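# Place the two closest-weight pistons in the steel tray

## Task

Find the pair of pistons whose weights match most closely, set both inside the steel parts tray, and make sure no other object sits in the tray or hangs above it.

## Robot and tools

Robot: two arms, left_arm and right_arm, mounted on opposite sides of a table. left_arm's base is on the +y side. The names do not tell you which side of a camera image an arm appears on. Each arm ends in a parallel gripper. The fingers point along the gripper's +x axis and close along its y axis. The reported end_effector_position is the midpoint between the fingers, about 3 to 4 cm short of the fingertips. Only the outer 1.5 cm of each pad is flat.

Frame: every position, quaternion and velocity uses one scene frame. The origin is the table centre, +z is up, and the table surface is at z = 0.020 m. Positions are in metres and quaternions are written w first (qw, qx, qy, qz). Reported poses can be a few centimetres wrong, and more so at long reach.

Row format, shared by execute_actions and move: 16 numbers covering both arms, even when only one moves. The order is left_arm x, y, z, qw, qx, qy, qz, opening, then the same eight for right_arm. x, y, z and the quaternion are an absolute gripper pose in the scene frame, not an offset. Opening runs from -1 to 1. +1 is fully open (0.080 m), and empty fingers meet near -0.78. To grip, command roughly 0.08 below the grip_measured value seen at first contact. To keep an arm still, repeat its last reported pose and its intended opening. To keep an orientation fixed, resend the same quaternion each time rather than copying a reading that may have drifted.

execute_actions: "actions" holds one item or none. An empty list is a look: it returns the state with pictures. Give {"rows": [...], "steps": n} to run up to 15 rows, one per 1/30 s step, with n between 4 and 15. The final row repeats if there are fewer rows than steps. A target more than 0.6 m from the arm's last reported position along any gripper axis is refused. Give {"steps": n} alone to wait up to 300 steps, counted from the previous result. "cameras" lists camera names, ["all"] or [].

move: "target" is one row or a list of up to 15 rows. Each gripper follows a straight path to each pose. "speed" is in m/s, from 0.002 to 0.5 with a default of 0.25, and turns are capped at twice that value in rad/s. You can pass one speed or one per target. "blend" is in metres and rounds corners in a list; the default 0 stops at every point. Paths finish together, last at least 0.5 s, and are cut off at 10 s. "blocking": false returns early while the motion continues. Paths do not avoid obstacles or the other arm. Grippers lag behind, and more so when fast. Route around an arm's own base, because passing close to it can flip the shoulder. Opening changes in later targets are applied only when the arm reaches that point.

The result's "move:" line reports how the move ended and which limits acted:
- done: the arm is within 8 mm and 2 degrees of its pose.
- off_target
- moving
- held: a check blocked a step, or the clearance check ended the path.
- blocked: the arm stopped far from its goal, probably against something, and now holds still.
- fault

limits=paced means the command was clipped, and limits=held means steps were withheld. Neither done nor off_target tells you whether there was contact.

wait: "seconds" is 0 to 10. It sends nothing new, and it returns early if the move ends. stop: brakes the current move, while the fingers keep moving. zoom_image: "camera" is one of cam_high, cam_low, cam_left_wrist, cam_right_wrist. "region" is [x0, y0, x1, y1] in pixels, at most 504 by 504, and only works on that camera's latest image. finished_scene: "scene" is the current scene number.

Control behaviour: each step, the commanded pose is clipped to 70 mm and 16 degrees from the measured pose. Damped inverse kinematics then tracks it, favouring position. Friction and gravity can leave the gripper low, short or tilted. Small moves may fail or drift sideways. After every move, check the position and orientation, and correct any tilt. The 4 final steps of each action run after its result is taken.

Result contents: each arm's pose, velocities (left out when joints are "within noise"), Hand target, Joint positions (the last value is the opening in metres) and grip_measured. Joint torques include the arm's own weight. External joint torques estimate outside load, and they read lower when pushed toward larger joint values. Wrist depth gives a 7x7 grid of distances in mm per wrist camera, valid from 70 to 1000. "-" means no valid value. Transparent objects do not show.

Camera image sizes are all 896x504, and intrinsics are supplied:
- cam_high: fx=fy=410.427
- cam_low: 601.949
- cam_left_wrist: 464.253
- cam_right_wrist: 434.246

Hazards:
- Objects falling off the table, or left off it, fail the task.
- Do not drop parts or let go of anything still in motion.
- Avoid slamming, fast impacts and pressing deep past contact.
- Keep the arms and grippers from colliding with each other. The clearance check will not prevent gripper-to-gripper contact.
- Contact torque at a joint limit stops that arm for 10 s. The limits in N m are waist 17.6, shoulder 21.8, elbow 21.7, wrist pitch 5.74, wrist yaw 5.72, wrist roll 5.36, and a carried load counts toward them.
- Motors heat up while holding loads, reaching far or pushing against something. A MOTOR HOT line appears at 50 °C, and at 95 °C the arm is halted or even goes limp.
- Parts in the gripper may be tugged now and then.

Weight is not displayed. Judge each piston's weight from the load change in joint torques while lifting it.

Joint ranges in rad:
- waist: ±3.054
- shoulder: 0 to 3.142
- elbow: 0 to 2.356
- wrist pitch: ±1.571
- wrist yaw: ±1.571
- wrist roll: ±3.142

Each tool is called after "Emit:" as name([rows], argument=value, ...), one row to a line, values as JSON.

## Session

Emit:
execute_actions(actions=[], cameras=["all"])

Emit:
zoom_image(camera="cam_high", region=[200, 90, 480, 440])

Emit:
zoom_image(camera="cam_high", region=[400, 90, 700, 440])

Scene clock: 0.00 s of 12600.00 s.
left_arm: end_effector_position=(+0.0943, +0.2772, +0.1503) grip_measured=+1.000 end_effector_quat_wxyz=(+0.706, +0.448, +0.166, -0.524) | right_arm: end_effector_position=(-0.2367, -0.2797, +0.2227) grip_measured=+1.000 end_effector_quat_wxyz=(+0.495, -0.260, +0.135, +0.818)
Joint positions: left_arm=[0.453 0.644 0.415 -0.557 -0.102 0.598 0.08] | right_arm=[1.169 0.956 0.69 -0.456 0.564 0.397 0.08]
Joint velocities: within noise
Joint torques (N m): no reading
External joint torques (N m): no reading
Heat: left arm: hottest wrist roll 39 °C (+0.0 °C/min); right arm: hottest wrist yaw 37 °C (+0.0 °C/min).
Wrist depth (mm): cam_left_wrist=[- - 229 196 238 211 189 / - 340 214 182 217 203 182 / - 238 204 175 170 195 174 / - 222 193 178 174 181 170 / - 209 185 186 176 93 164 / - - 198 190 195 93 - / - - 221 207 187 79 -] | cam_right_wrist=[- - - - 534 536 541 / - - - 464 462 443 446 / - - - 393 395 404 385 / - - - 350 353 339 351 / - - 308 310 319 104 306 / - - 274 281 284 85 - / - - 251 256 259 81 -]
Hand target: left_arm +0.0944, +0.2771, +0.1506; +0.706, +0.447, +0.166, -0.523 | right_arm -0.2371, -0.2794, +0.2251; +0.495, -0.256, +0.136, +0.819

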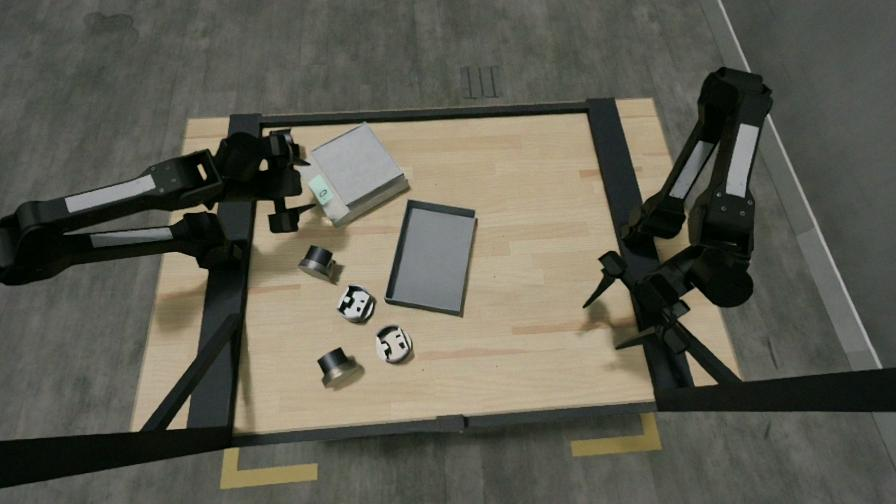

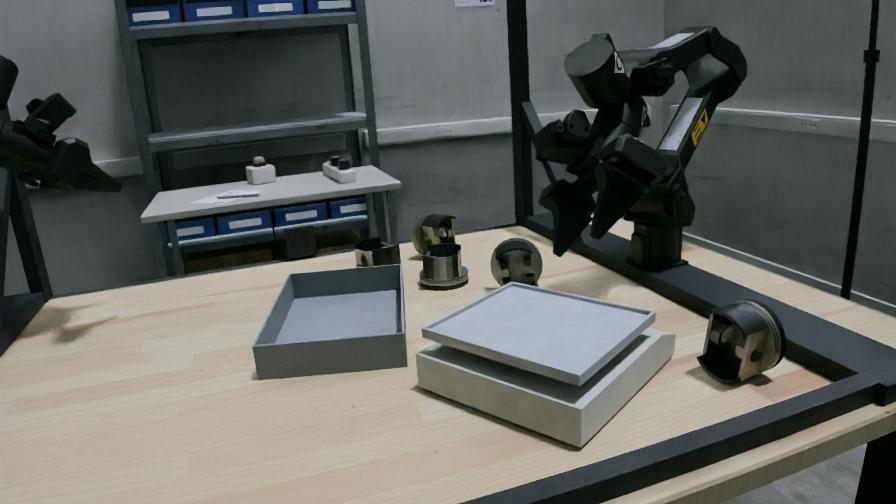

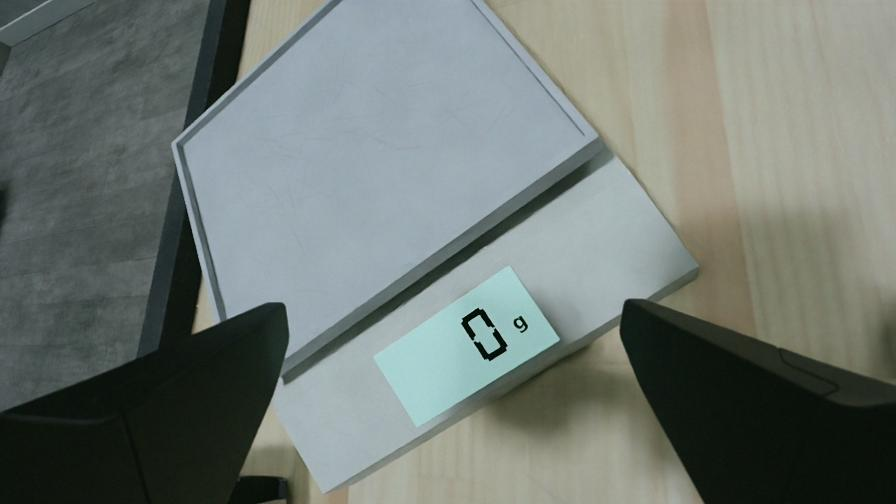

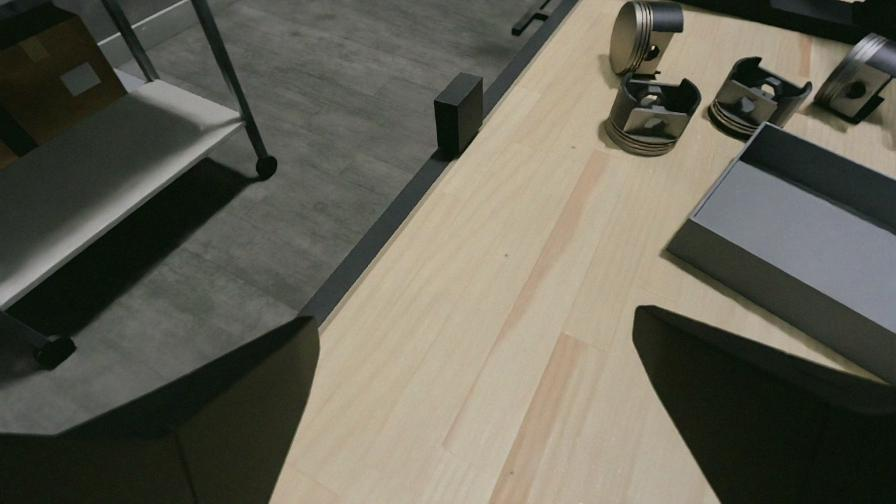

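Scaled by 1.440.

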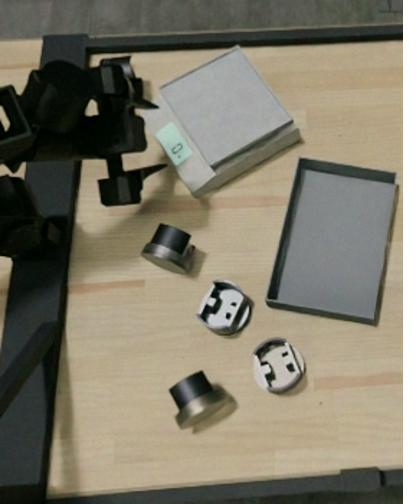

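Scaled by 1.440.

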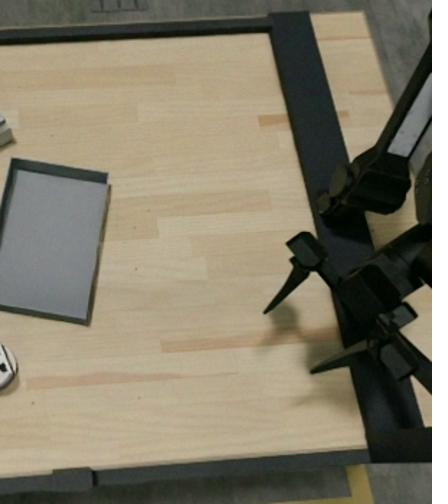

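Emit:
move([
  [0.06, 0.27, 0.19, 0.5456, 0.4498, 0.5456, -0.4498, 1, -0.2367, -0.2797, 0.2227, 0.495, -0.26, 0.135, 0.818, 1],
  [-0.045, 0.262, 0.17, 0.689, 0.1591, 0.689, -0.1591, 1, -0.2367, -0.2797, 0.2227, 0.495, -0.26, 0.135, 0.818, 1],
], speed=[0.4,0.4], blend=[0.04,0])

Emit:
zoom_image(camera="cam_left_wrist", region=[340, 120, 640, 420])

Scene clock: 3.57 s of 12600.00 s.
left_arm: end_effector_position=(-0.0449, +0.2601, +0.1738) grip_measured=+1.000 end_effector_quat_wxyz=(+0.688, +0.154, +0.690, -0.165) | right_arm: end_effector_position=(-0.2367, -0.2797, +0.2227) grip_measured=+1.000 end_effector_quat_wxyz=(+0.495, -0.260, +0.135, +0.818)
Joint positions: left_arm=[-0.15 1.306 1.045 -1.294 0.003 -1.271 0.08] | right_arm=[1.169 0.956 0.69 -0.457 0.564 0.397 0.08]
Joint velocities: within noise
Joint torques (N m): left_arm=[-0.4 -2.15 4.32 0.46 -0.16 -0.13] | right_arm=[0.09 -2.45 6 1.58 0.32 0.07]
External joint torques (N m): left_arm=[-0.38 1.58 -1.43 0.12 -0.11 -0.13] | right_arm=[0.08 -0.23 -0.4 0.25 0.11 0.06]
Heat: left arm: hottest wrist roll 39 °C (+0.0 °C/min); right arm: hottest wrist yaw 37 °C (+0.0 °C/min).
Wrist depth (mm): cam_left_wrist=[193 194 196 199 201 203 196 / 201 204 206 209 212 214 208 / 211 215 218 153 222 226 221 / 217 227 230 158 231 212 243 / 206 235 244 248 251 201 249 / - - 260 265 269 93 - / - - 276 284 288 79 -] | cam_right_wrist=[- - - - 537 540 542 / - - - 457 459 442 453 / - - - 394 399 404 381 / - - - 348 351 339 351 / - - 308 312 322 104 304 / - - 275 281 284 84 - / - - 250 258 259 81 -]
Hand target: left_arm -0.0449, +0.2620, +0.1700; +0.689, +0.159, +0.689, -0.159 | right_arm -0.2367, -0.2797, +0.2227; +0.495, -0.260, +0.135, +0.818
Off the commanded pose: left_arm 0.004 m, 1 deg | right_arm 0.000 m, 0 deg.
Kept back: nothing.
move: done

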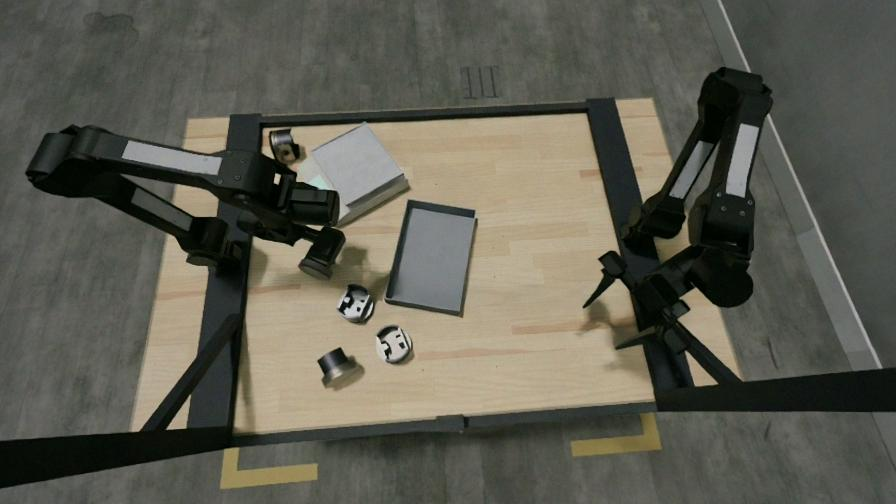

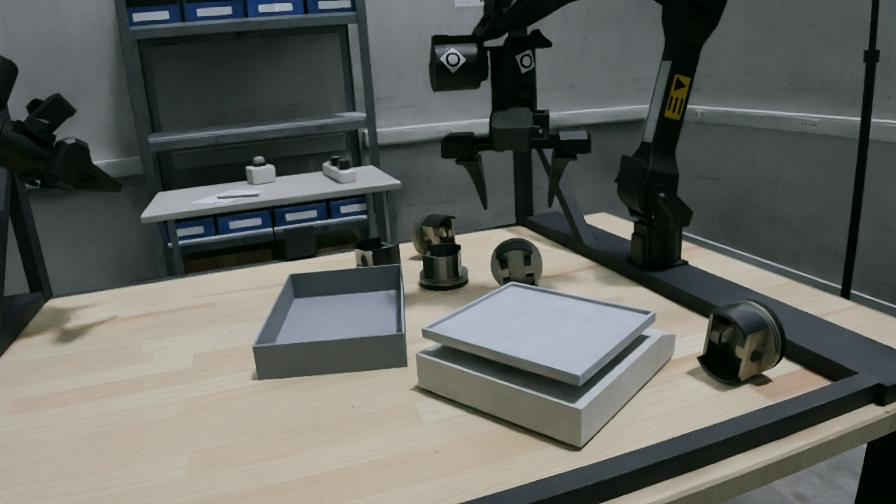

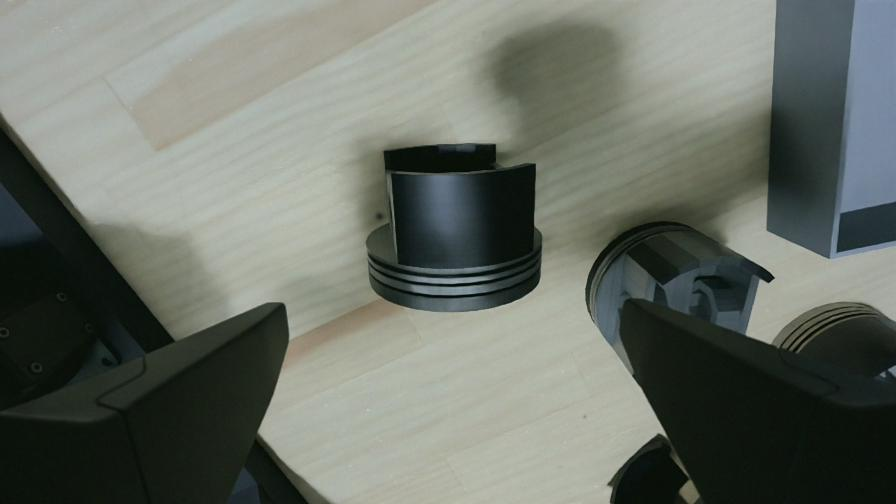

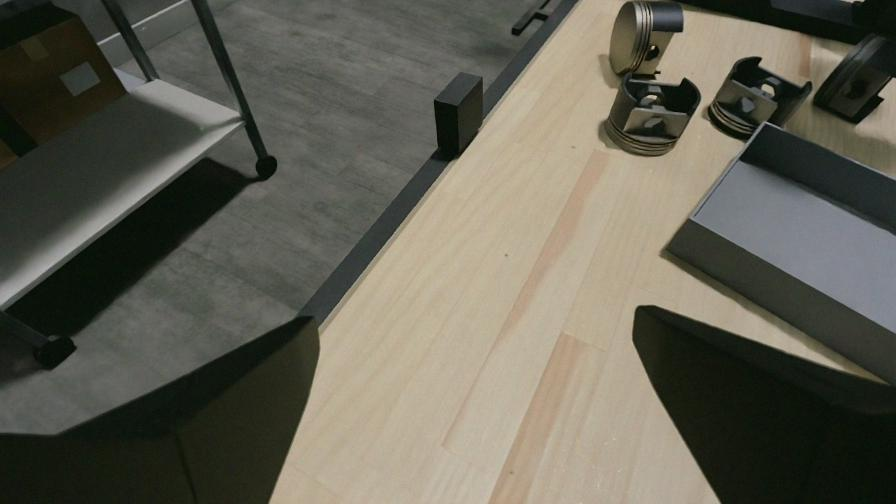

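Scaled by 1.680.

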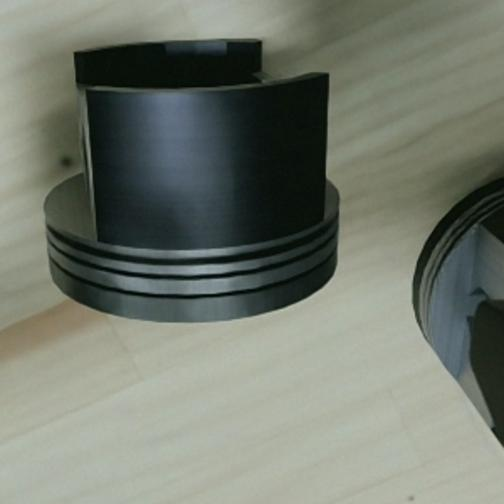

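Emit:
move([
  [-0.046, 0.263, 0.12, 0.6904, 0.1531, 0.6904, -0.1531, 0.75, -0.2367, -0.2797, 0.2227, 0.495, -0.26, 0.135, 0.818, 1],
  [-0.046, 0.263, 0.079, 0.6904, 0.1531, 0.6904, -0.1531, 0.75, -0.2367, -0.2797, 0.2227, 0.495, -0.26, 0.135, 0.818, 1],
], speed=[0.15,0.12], blend=[0.01,0], cameras=["cam_left_wrist"])

Scene clock: 5.00 s of 12600.00 s.
left_arm: end_effector_position=(-0.0460, +0.2596, +0.0826) grip_measured=+0.753 end_effector_quat_wxyz=(+0.690, +0.147, +0.691, -0.159) | right_arm: end_effector_position=(-0.2367, -0.2797, +0.2227) grip_measured=+1.000 end_effector_quat_wxyz=(+0.495, -0.260, +0.135, +0.818)
Joint positions: left_arm=[-0.156 1.392 0.737 -0.901 0.002 -1.295 0.069] | right_arm=[1.169 0.956 0.69 -0.457 0.564 0.397 0.08]
Joint velocities: within noise
Joint torques (N m): left_arm=[-0.41 -2.37 3.85 0.43 -0.1 -0.12] | right_arm=[0.12 -2.6 5.98 1.57 0.29 0.08]
External joint torques (N m): left_arm=[-0.42 1.64 -1.49 0.1 -0.05 -0.12] | right_arm=[0.14 -0.39 -0.38 0.26 0.07 0.07]
Heat: left arm: hottest wrist roll 39 °C (+0.0 °C/min); right arm: hottest wrist yaw 37 °C (+0.0 °C/min).
Wrist depth (mm): cam_left_wrist=[111 112 114 115 116 118 119 / 117 118 118 121 122 124 126 / 123 125 127 126 129 131 133 / 129 132 133 130 135 139 141 / 140 138 100 - - 144 146 / - - 88 - - 79 118 / - - 84 72 - 80 -] | cam_right_wrist=[- - - - 531 541 527 / - - - 459 461 441 447 / - - - 397 399 400 382 / - - - 348 351 340 354 / - - 308 312 320 104 304 / - - 273 281 281 84 - / - - 252 257 258 81 -]
Hand target: left_arm -0.0460, +0.2630, +0.0791; +0.690, +0.153, +0.690, -0.153 | right_arm -0.2367, -0.2797, +0.2227; +0.495, -0.260, +0.135, +0.818
Off the commanded pose: left_arm 0.005 m, 1 deg | right_arm 0.000 m, 0 deg.
Kept back: nothing.
move: done
Images, in order (width x height): cam_left_wrist 896x504.

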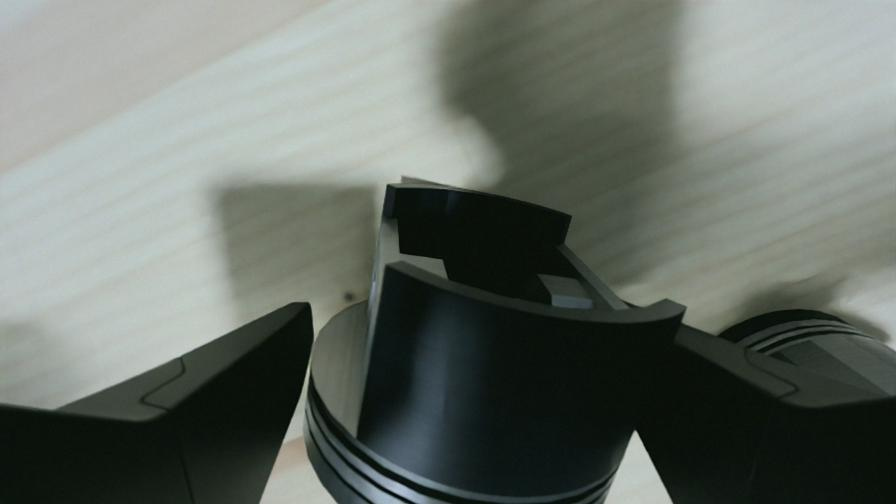

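Emit:
move([
  [-0.0505, 0.2563, 0.080, 0.6904, 0.1531, 0.6904, -0.1531, 1, -0.2367, -0.2797, 0.2227, 0.495, -0.26, 0.135, 0.818, 1],
  [-0.047, 0.254, 0.080, 0.6762, 0.2067, 0.6762, -0.2067, 1, -0.2367, -0.2797, 0.2227, 0.495, -0.26, 0.135, 0.818, 1],
], speed=[0.06,0.1], cameras=["cam_left_wrist"])

Scene clock: 7.20 s of 12600.00 s.
left_arm: end_effector_position=(-0.0477, +0.2567, +0.0794) grip_measured=+1.000 end_effector_quat_wxyz=(+0.676, +0.207, +0.677, -0.206) | right_arm: end_effector_position=(-0.2367, -0.2797, +0.2227) grip_measured=+1.000 end_effector_quat_wxyz=(+0.495, -0.260, +0.135, +0.818)
Joint positions: left_arm=[-0.161 1.427 0.752 -0.898 0.002 -1.145 0.08] | right_arm=[1.169 0.956 0.69 -0.457 0.564 0.397 0.08]
Joint velocities: within noise
Joint torques (N m): left_arm=[0.31 -2.47 5.87 0.44 -0.1 0.15] | right_arm=[0.01 -2.49 5.8 1.56 0.32 0.05]
External joint torques (N m): left_arm=[0.32 1.68 0.61 0.12 -0.05 0.15] | right_arm=[0 -0.25 -0.63 0.23 0.1 0.05]
Heat: left arm: hottest wrist roll 39 °C (+0.0 °C/min); right arm: hottest wrist yaw 37 °C (+0.0 °C/min).
Wrist depth (mm): cam_left_wrist=[109 110 111 112 113 113 114 / 115 116 116 117 119 120 121 / 122 122 123 122 125 126 127 / 128 129 129 126 130 134 134 / 138 135 - - - 92 119 / - - - - - 88 - / - - 80 - - 79 -] | cam_right_wrist=[- - - - 531 538 421 / - - - 461 460 437 445 / - - - 394 396 406 382 / - - - 346 352 339 355 / - - 309 311 320 104 306 / - - 274 282 281 84 - / - - 252 257 258 81 -]
Hand target: left_arm -0.0470, +0.2540, +0.0800; +0.676, +0.207, +0.676, -0.207 | right_arm -0.2367, -0.2797, +0.2227; +0.495, -0.260, +0.135, +0.818
Off the commanded pose: left_arm 0.003 m, 0 deg | right_arm 0.000 m, 0 deg.
Kept back: nothing.
move: done
Images, in order (width x height): cam_left_wrist 896x504.

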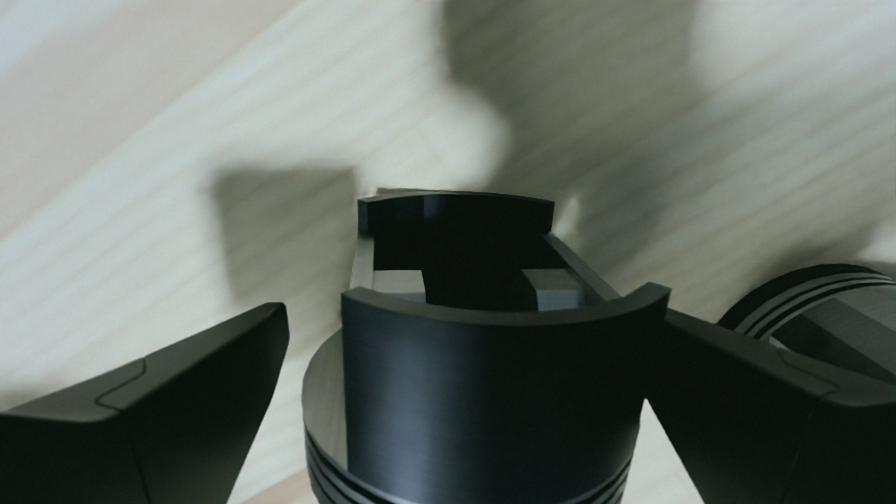

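Emit:
move([
  [-0.0454, 0.2493, 0.080, 0.6762, 0.2067, 0.6762, -0.2067, 1, -0.2367, -0.2797, 0.2227, 0.495, -0.26, 0.135, 0.818, 1],
  [-0.0454, 0.2493, 0.080, 0.6762, 0.2067, 0.6762, -0.2067, 0.2, -0.2367, -0.2797, 0.2227, 0.495, -0.26, 0.135, 0.818, 1],
  [-0.0454, 0.2493, 0.15, 0.6762, 0.2067, 0.6762, -0.2067, 0.2, -0.2367, -0.2797, 0.2227, 0.495, -0.26, 0.135, 0.818, 1],
], speed=[0.06,0.1,0.15], cameras=["cam_left_wrist","cam_low"])

Scene clock: 9.50 s of 12600.00 s.
left_arm: end_effector_position=(-0.0455, +0.2521, +0.1454) grip_measured=+0.296 end_effector_quat_wxyz=(+0.675, +0.212, +0.677, -0.201) | right_arm: end_effector_position=(-0.2367, -0.2797, +0.2227) grip_measured=+1.000 end_effector_quat_wxyz=(+0.495, -0.260, +0.135, +0.818)
Joint positions: left_arm=[-0.149 1.375 0.984 -1.196 0 -1.132 0.048] | right_arm=[1.169 0.956 0.69 -0.457 0.564 0.397 0.08]
Joint velocities: within noise
Joint torques (N m): left_arm=[0.17 -3.98 6.89 0.19 -0.05 0.11] | right_arm=[0.11 -2.42 6.06 1.57 0.34 0.09]
External joint torques (N m): left_arm=[0.19 0.18 1.24 -0.09 0 0.11] | right_arm=[0.11 -0.18 -0.37 0.24 0.11 0.09]
Heat: left arm: hottest wrist roll 39 °C (+0.0 °C/min); right arm: hottest wrist yaw 37 °C (+0.0 °C/min).
Wrist depth (mm): cam_left_wrist=[169 170 171 171 172 173 170 / 178 179 180 181 181 183 175 / 189 189 190 191 192 193 189 / 199 200 202 129 200 180 203 / 207 211 109 133 96 193 210 / - - - - - - 211 / - - 73 - - - -] | cam_right_wrist=[- - - - 538 544 551 / - - - 467 459 440 460 / - - - 395 399 405 386 / - - - 348 351 339 357 / - - 310 311 319 104 303 / - - 273 281 282 84 - / - - 251 256 260 81 -]
Hand target: left_arm -0.0454, +0.2494, +0.1499; +0.676, +0.207, +0.676, -0.207 | right_arm -0.2367, -0.2797, +0.2227; +0.495, -0.260, +0.135, +0.818
Off the commanded pose: left_arm 0.005 m, 1 deg | right_arm 0.000 m, 0 deg.
Kept back: nothing.
move: done
Images, in order (width x height): cam_low 896x504, cam_left_wrist 896x504.

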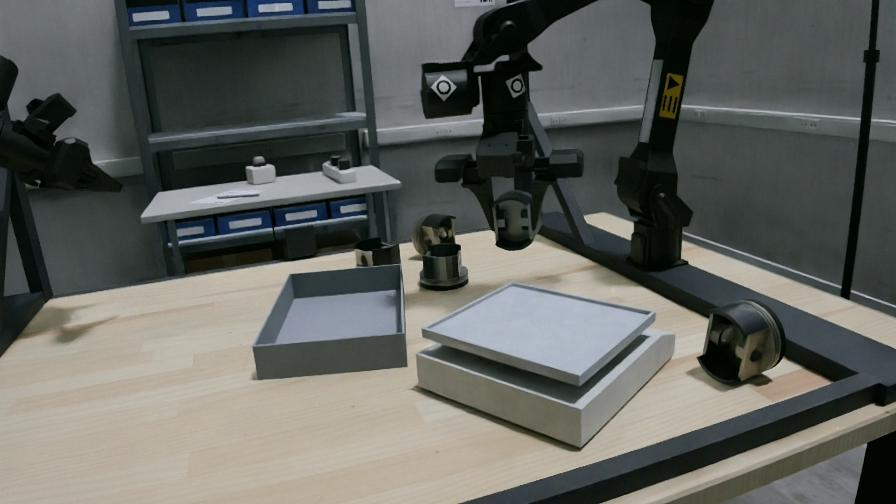

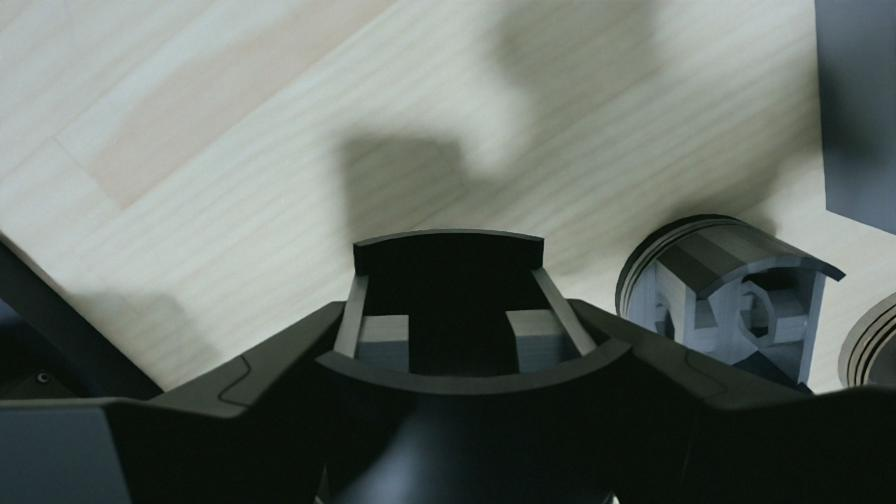

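Emit:
move([
  [0.0, 0.24, 0.195, 0.6, 0.37417, 0.6, -0.37417, 0.2, -0.2367, -0.2797, 0.2227, 0.495, -0.26, 0.135, 0.818, 1],
  [0.193, 0.17, 0.195, 0.5456, 0.4498, 0.5456, -0.4498, 0.2, -0.2367, -0.2797, 0.2227, 0.495, -0.26, 0.135, 0.818, 1],
  [0.193, 0.17, 0.155, 0.5456, 0.4498, 0.5456, -0.4498, 0.2, -0.2367, -0.2797, 0.2227, 0.495, -0.26, 0.135, 0.818, 1],
], speed=[0.2,0.25,0.12], blend=[0.03,0.02,0])

Emit:
zoom_image(camera="cam_high", region=[290, 120, 430, 240])

Scene clock: 12.60 s of 12600.00 s.
left_arm: end_effector_position=(+0.1938, +0.1692, +0.1577) grip_measured=+0.296 end_effector_quat_wxyz=(+0.550, +0.449, +0.543, -0.449) | right_arm: end_effector_position=(-0.2367, -0.2797, +0.2227) grip_measured=+1.000 end_effector_quat_wxyz=(+0.495, -0.260, +0.135, +0.818)
Joint positions: left_arm=[0.615 1.904 1.6 -1.258 -0.002 0.414 0.048] | right_arm=[1.169 0.956 0.69 -0.457 0.564 0.397 0.08]
Joint velocities: within noise
Joint torques (N m): left_arm=[-0.03 -6.87 4.79 0.45 0.11 0.15] | right_arm=[0.03 -2.38 5.98 1.58 0.34 0.02]
External joint torques (N m): left_arm=[-0.02 1.42 -0.99 0.07 0.09 0.15] | right_arm=[0.03 -0.17 -0.41 0.26 0.12 0.02]
Heat: left arm: hottest wrist roll 39 °C (+0.0 °C/min); right arm: hottest wrist yaw 37 °C (+0.0 °C/min).
Wrist depth (mm): cam_left_wrist=[174 176 141 124 124 128 184 / 180 129 128 130 132 134 197 / 188 133 135 138 139 143 208 / 204 142 143 128 147 150 222 / 212 213 124 133 96 158 236 / 207 - - - - - 248 / - - 73 - - - -] | cam_right_wrist=[- - - - 528 537 549 / - - - 456 459 439 461 / - - - 391 398 400 384 / - - - 349 351 340 353 / - - 310 313 316 104 302 / - - 274 281 282 84 - / - - 251 258 259 81 -]
Hand target: left_arm +0.1930, +0.1700, +0.1550; +0.546, +0.450, +0.546, -0.450 | right_arm -0.2367, -0.2797, +0.2227; +0.495, -0.260, +0.135, +0.818
Off the commanded pose: left_arm 0.003 m, 1 deg | right_arm 0.000 m, 0 deg.
Kept back: nothing.
move: done

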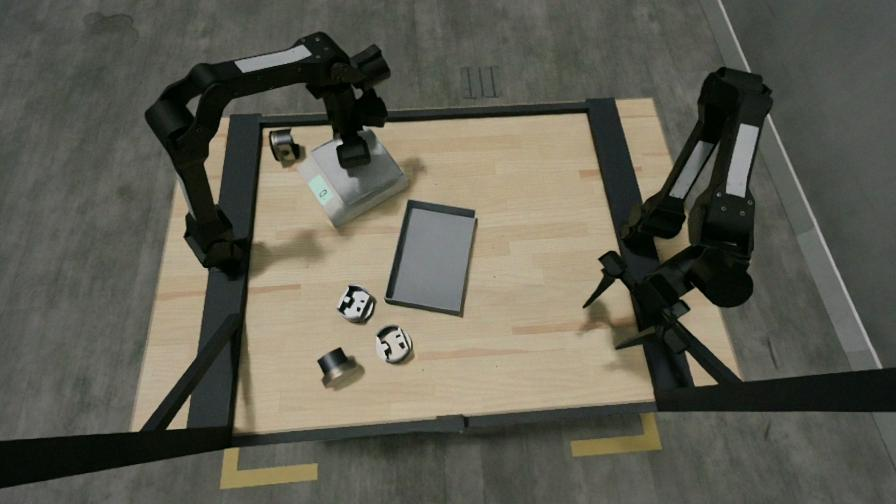

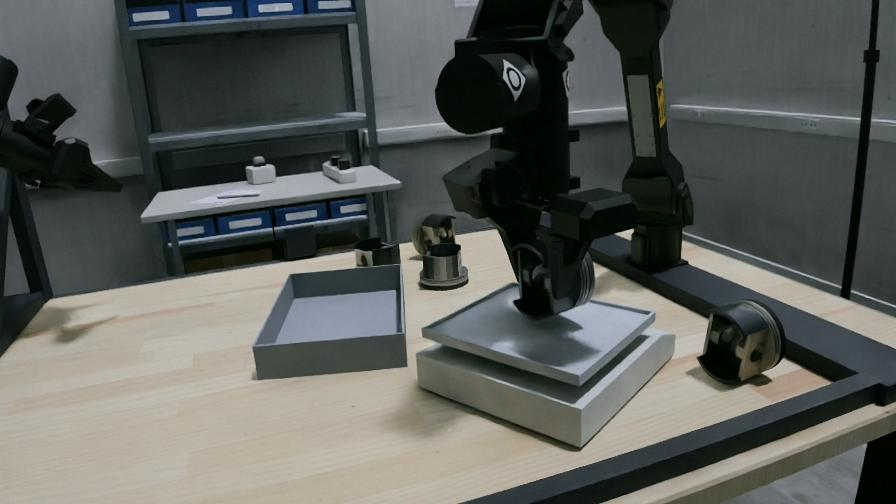

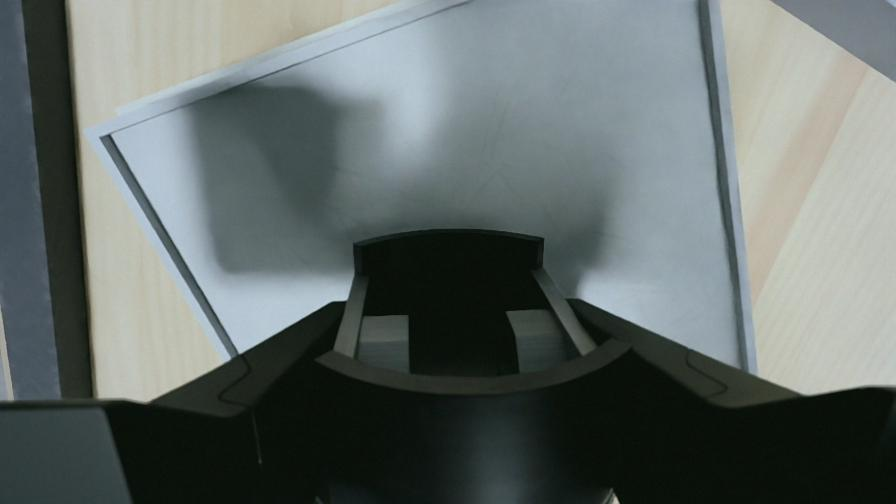

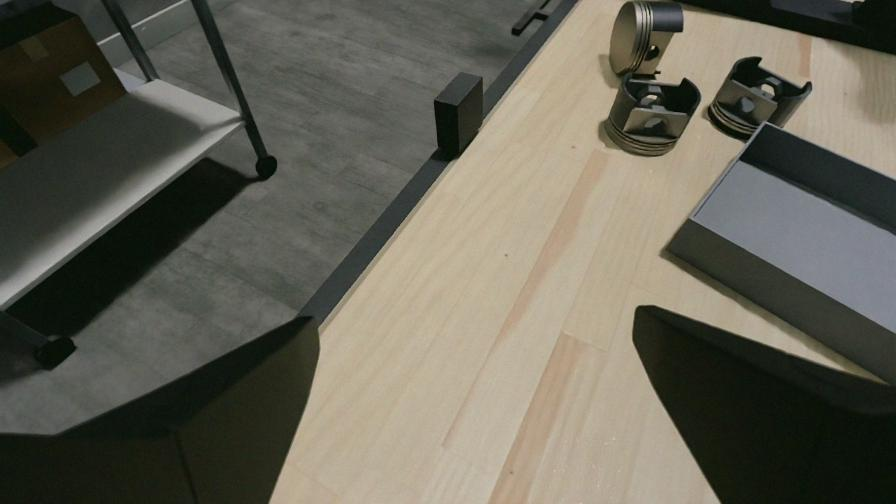

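Scaled by 3.600.

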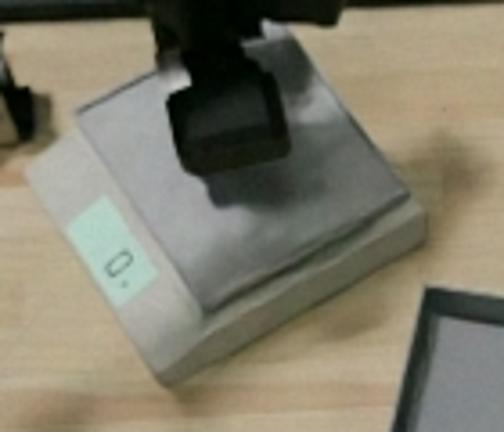

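Emit:
move([
  [0.193, 0.166, 0.140, 0.5456, 0.4498, 0.5456, -0.4498, 0.2, -0.2367, -0.2797, 0.2227, 0.495, -0.26, 0.135, 0.818, 1],
  [0.193, 0.166, 0.140, 0.5456, 0.4498, 0.5456, -0.4498, 0.8, -0.2367, -0.2797, 0.2227, 0.495, -0.26, 0.135, 0.818, 1],
], speed=[0.05,0.1], cameras=["cam_left_wrist","cam_low","cam_high"])

Emit:
zoom_image(camera="cam_high", region=[300, 165, 350, 210])

Scene clock: 14.13 s of 12600.00 s.
left_arm: end_effector_position=(+0.1955, +0.1654, +0.1451) grip_measured=+0.796 end_effector_quat_wxyz=(+0.552, +0.449, +0.540, -0.450) | right_arm: end_effector_position=(-0.2367, -0.2797, +0.2227) grip_measured=+1.000 end_effector_quat_wxyz=(+0.495, -0.260, +0.135, +0.818)
Joint positions: left_arm=[0.613 1.918 1.568 -1.205 -0.002 0.414 0.071] | right_arm=[1.169 0.956 0.69 -0.457 0.564 0.397 0.08]
Joint velocities: within noise
Joint torques (N m): left_arm=[-0.41 -6.39 4.48 0.46 0.12 -0.07] | right_arm=[0.05 -2.34 6.01 1.61 0.34 0.1]
External joint torques (N m): left_arm=[-0.38 2.03 -1.29 0.08 0.1 -0.07] | right_arm=[0.03 -0.11 -0.38 0.28 0.12 0.09]
Heat: left arm: hottest wrist roll 39 °C (+0.0 °C/min); right arm: hottest wrist yaw 37 °C (+0.0 °C/min).
Wrist depth (mm): cam_left_wrist=[164 165 165 113 114 116 174 / 171 119 118 119 121 121 184 / 120 123 124 126 127 128 195 / 192 128 130 129 132 134 208 / 201 134 114 133 101 141 220 / - - 93 - - 85 230 / - - 75 - - 81 -] | cam_right_wrist=[- - - - 532 540 545 / - - - 458 463 440 458 / - - - 395 400 401 383 / - - - 350 350 339 355 / - - 308 310 320 104 306 / - - 275 281 283 84 - / - - 250 258 259 81 -]
Hand target: left_arm +0.1929, +0.1660, +0.1400; +0.546, +0.450, +0.546, -0.450 | right_arm -0.2367, -0.2797, +0.2227; +0.495, -0.260, +0.135, +0.818
Off the commanded pose: left_arm 0.006 m, 1 deg | right_arm 0.000 m, 0 deg.
Kept back: nothing.
move: done
Images, in order (width x height): cam_high 896x504, cam_low 896x504, cam_left_wrist 896x504.

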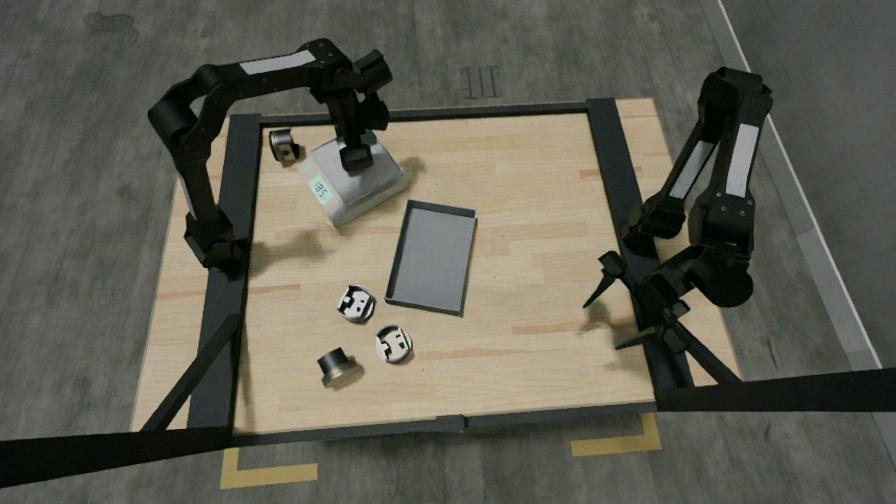

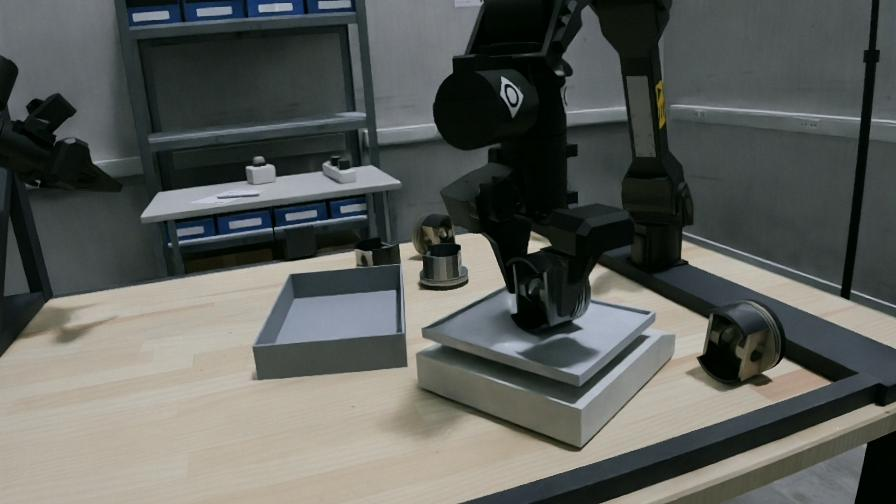

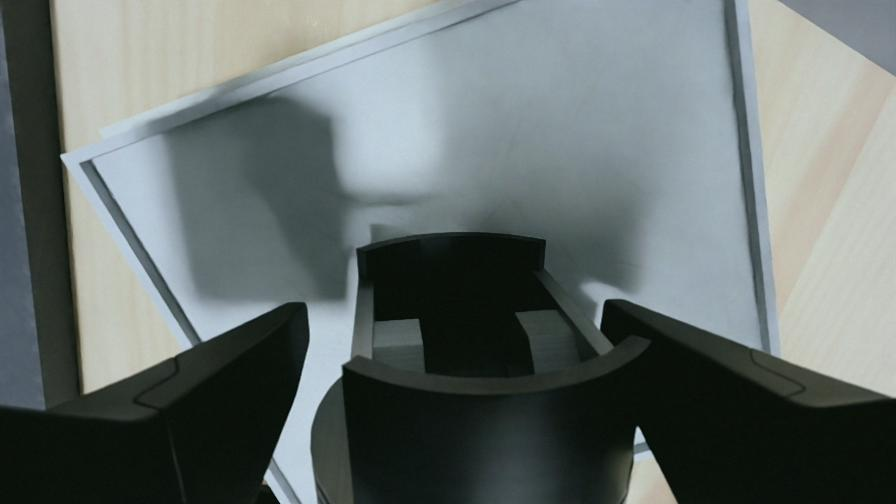

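Scaled by 10.080.

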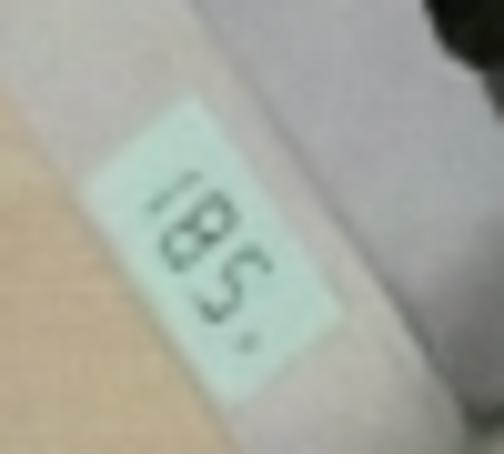

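Emit:
move([
  [0.187, 0.165, 0.140, 0.5456, 0.4498, 0.5456, -0.4498, 1, -0.2367, -0.2797, 0.2227, 0.495, -0.26, 0.135, 0.818, 1],
], speed=[0.05], cameras=["cam_left_wrist","cam_high"])

Emit:
zoom_image(camera="cam_high", region=[300, 165, 350, 210])

Scene clock: 15.07 s of 12600.00 s.
left_arm: end_effector_position=(+0.1896, +0.1639, +0.1423) grip_measured=+1.000 end_effector_quat_wxyz=(+0.548, +0.450, +0.542, -0.450) | right_arm: end_effector_position=(-0.2367, -0.2797, +0.2227) grip_measured=+1.000 end_effector_quat_wxyz=(+0.495, -0.260, +0.135, +0.818)
Joint positions: left_arm=[0.597 1.918 1.557 -1.202 -0.002 0.401 0.08] | right_arm=[1.169 0.956 0.69 -0.457 0.564 0.397 0.08]
Joint velocities: within noise
Joint torques (N m): left_arm=[-0.39 -7.41 4.27 0.49 0.11 -0.15] | right_arm=[0.07 -2.52 5.91 1.59 0.33 0.05]
External joint torques (N m): left_arm=[-0.43 1.01 -1.51 0.12 0.1 -0.15] | right_arm=[0.08 -0.25 -0.53 0.25 0.1 0.04]
Heat: left arm: hottest wrist roll 39 °C (+0.0 °C/min); right arm: hottest wrist yaw 37 °C (+0.0 °C/min).
Wrist depth (mm): cam_left_wrist=[161 162 160 110 111 115 170 / 166 114 114 116 117 119 182 / 119 120 121 123 124 126 193 / - 126 126 125 131 132 204 / 198 131 110 131 108 134 217 / - - - - - 93 - / - - - - - 79 -] | cam_right_wrist=[- - - - 532 536 552 / - - - 464 463 438 465 / - - - 393 399 403 379 / - - - 348 349 340 355 / - - 309 312 317 104 305 / - - 275 280 282 84 - / - - 252 257 258 81 -]
Hand target: left_arm +0.1870, +0.1649, +0.1400; +0.546, +0.450, +0.545, -0.450 | right_arm -0.2367, -0.2797, +0.2227; +0.495, -0.260, +0.135, +0.818
Off the commanded pose: left_arm 0.004 m, 1 deg | right_arm 0.000 m, 0 deg.
Kept back: nothing.
move: done
Images, in order (width x height): cam_high 896x504, cam_left_wrist 896x504.

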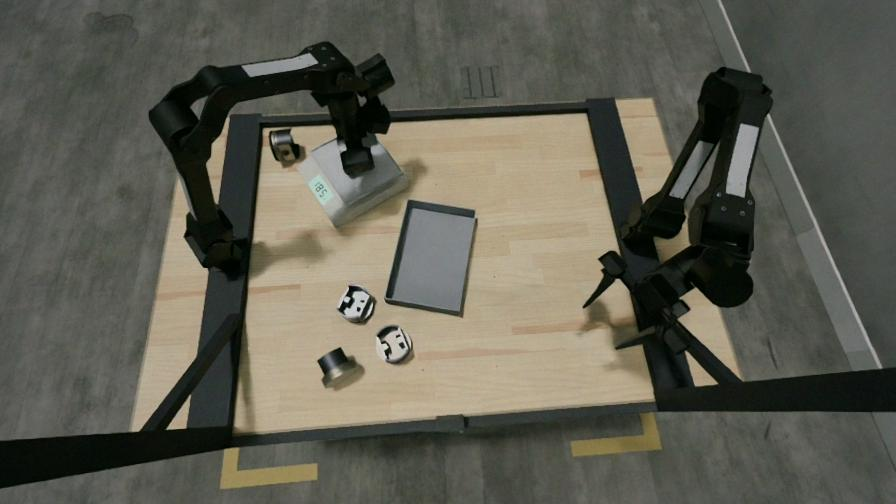

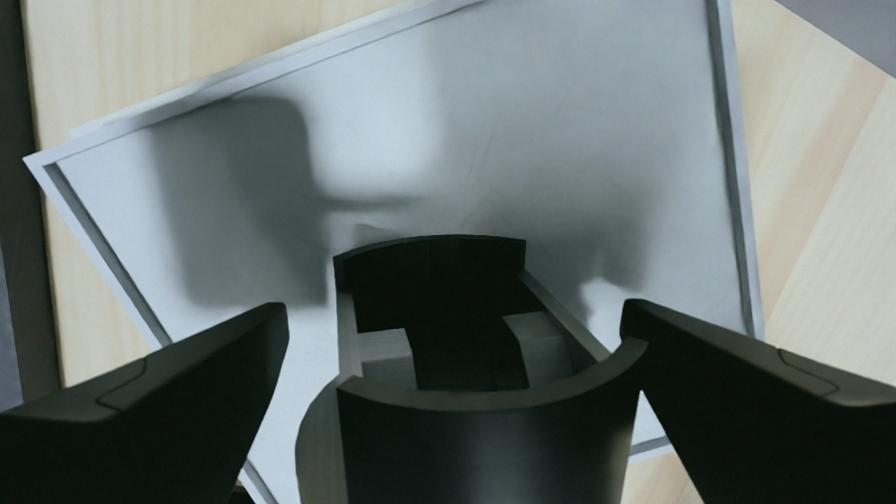

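Scaled by 10.080.

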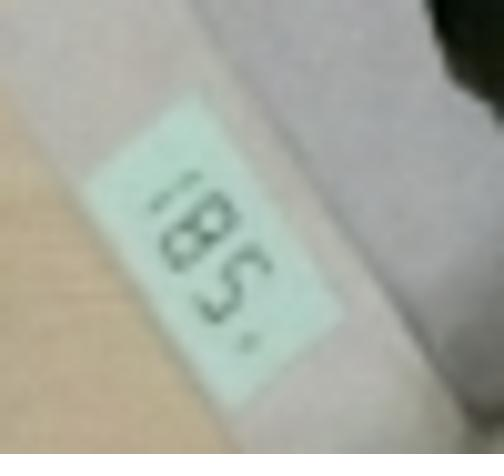

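Emit:
move([
  [0.188, 0.163, 0.140, 0.5456, 0.4498, 0.5456, -0.4498, 0.2, -0.2367, -0.2797, 0.2227, 0.495, -0.26, 0.135, 0.818, 1],
  [0.188, 0.165, 0.195, 0.5456, 0.4498, 0.5456, -0.4498, 0.2, -0.2367, -0.2797, 0.2227, 0.495, -0.26, 0.135, 0.818, 1],
  [0.0, 0.24, 0.18, 0.6, 0.37417, 0.6, -0.37417, 0.2, -0.2367, -0.2797, 0.2227, 0.495, -0.26, 0.135, 0.818, 1],
  [-0.03, 0.255, 0.15, 0.6, 0.37417, 0.6, -0.37417, 0.2, -0.2367, -0.2797, 0.2227, 0.495, -0.26, 0.135, 0.818, 1],
  [-0.03, 0.255, 0.09, 0.6, 0.37417, 0.6, -0.37417, 0.2, -0.2367, -0.2797, 0.2227, 0.495, -0.26, 0.135, 0.818, 1],
], speed=[0.1,0.15,0.25,0.2,0.12], blend=[0,0.02,0.03,0.02,0], cameras=["cam_low","cam_left_wrist"])

Scene clock: 18.37 s of 12600.00 s.
left_arm: end_effector_position=(-0.0297, +0.2531, +0.0924) grip_measured=+0.317 end_effector_quat_wxyz=(+0.601, +0.371, +0.599, -0.378) | right_arm: end_effector_position=(-0.2367, -0.2797, +0.2227) grip_measured=+1.000 end_effector_quat_wxyz=(+0.495, -0.260, +0.135, +0.818)
Joint positions: left_arm=[-0.074 1.399 0.785 -0.948 0.003 -0.535 0.049] | right_arm=[1.169 0.956 0.69 -0.457 0.564 0.397 0.08]
Joint velocities: within noise
Joint torques (N m): left_arm=[-0.42 -2.74 4.38 0.48 -0.12 -0.13] | right_arm=[0.06 -2.39 6 1.58 0.36 0]
External joint torques (N m): left_arm=[-0.39 1.36 -1.09 0.1 -0.1 -0.13] | right_arm=[0.04 -0.17 -0.38 0.26 0.15 0]
Heat: left arm: hottest wrist roll 39 °C (+0.0 °C/min); right arm: hottest wrist yaw 37 °C (+0.0 °C/min).
Wrist depth (mm): cam_left_wrist=[- 107 123 124 124 127 128 / 126 127 129 130 132 133 132 / 133 135 136 137 139 141 115 / 139 142 142 127 146 149 129 / 149 150 124 131 112 158 158 / - - - - 74 - 169 / - - - - - - -] | cam_right_wrist=[- - - - 530 541 544 / - - - 458 460 438 455 / - - - 395 398 403 382 / - - - 353 351 340 356 / - - 311 311 319 104 304 / - - 275 281 285 84 - / - - 252 257 259 81 -]
Hand target: left_arm -0.0300, +0.2550, +0.0901; +0.600, +0.374, +0.600, -0.374 | right_arm -0.2367, -0.2797, +0.2227; +0.495, -0.260, +0.135, +0.818
Off the commanded pose: left_arm 0.003 m, 1 deg | right_arm 0.000 m, 0 deg.
Kept back: nothing.
move: done; blend cut to 0.0225 m at target 3
Images, in order (width x height): cam_low 896x504, cam_left_wrist 896x504.

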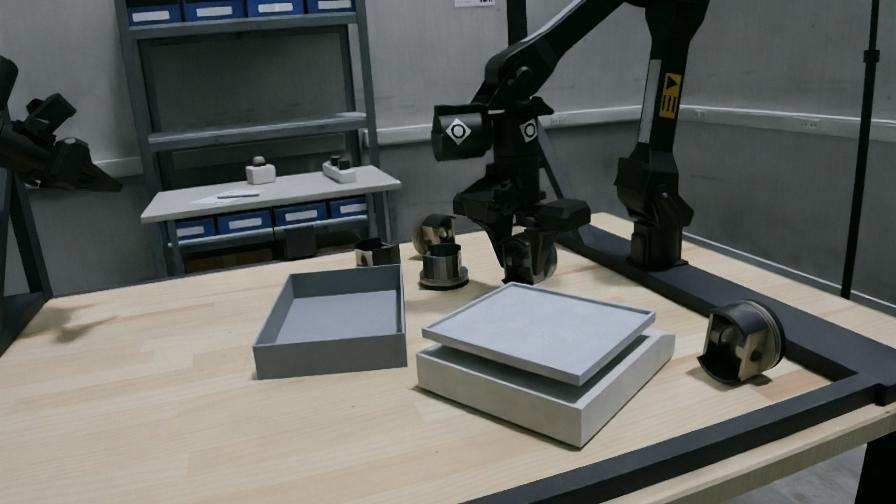

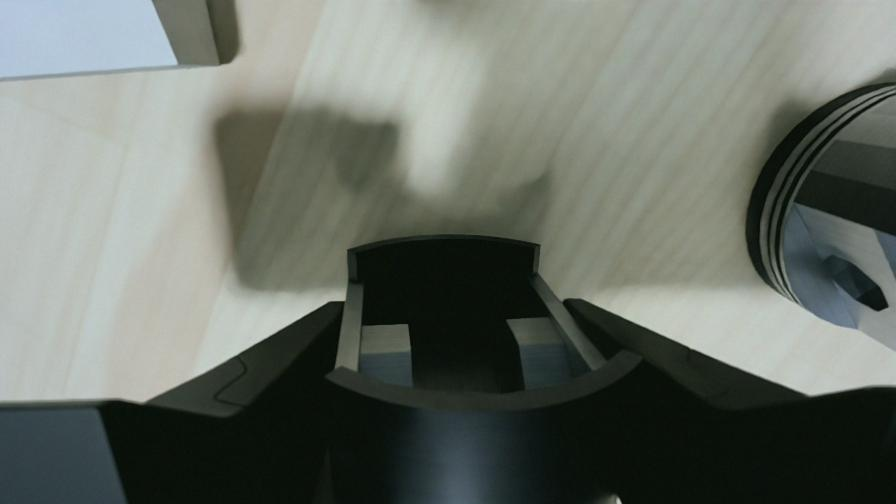

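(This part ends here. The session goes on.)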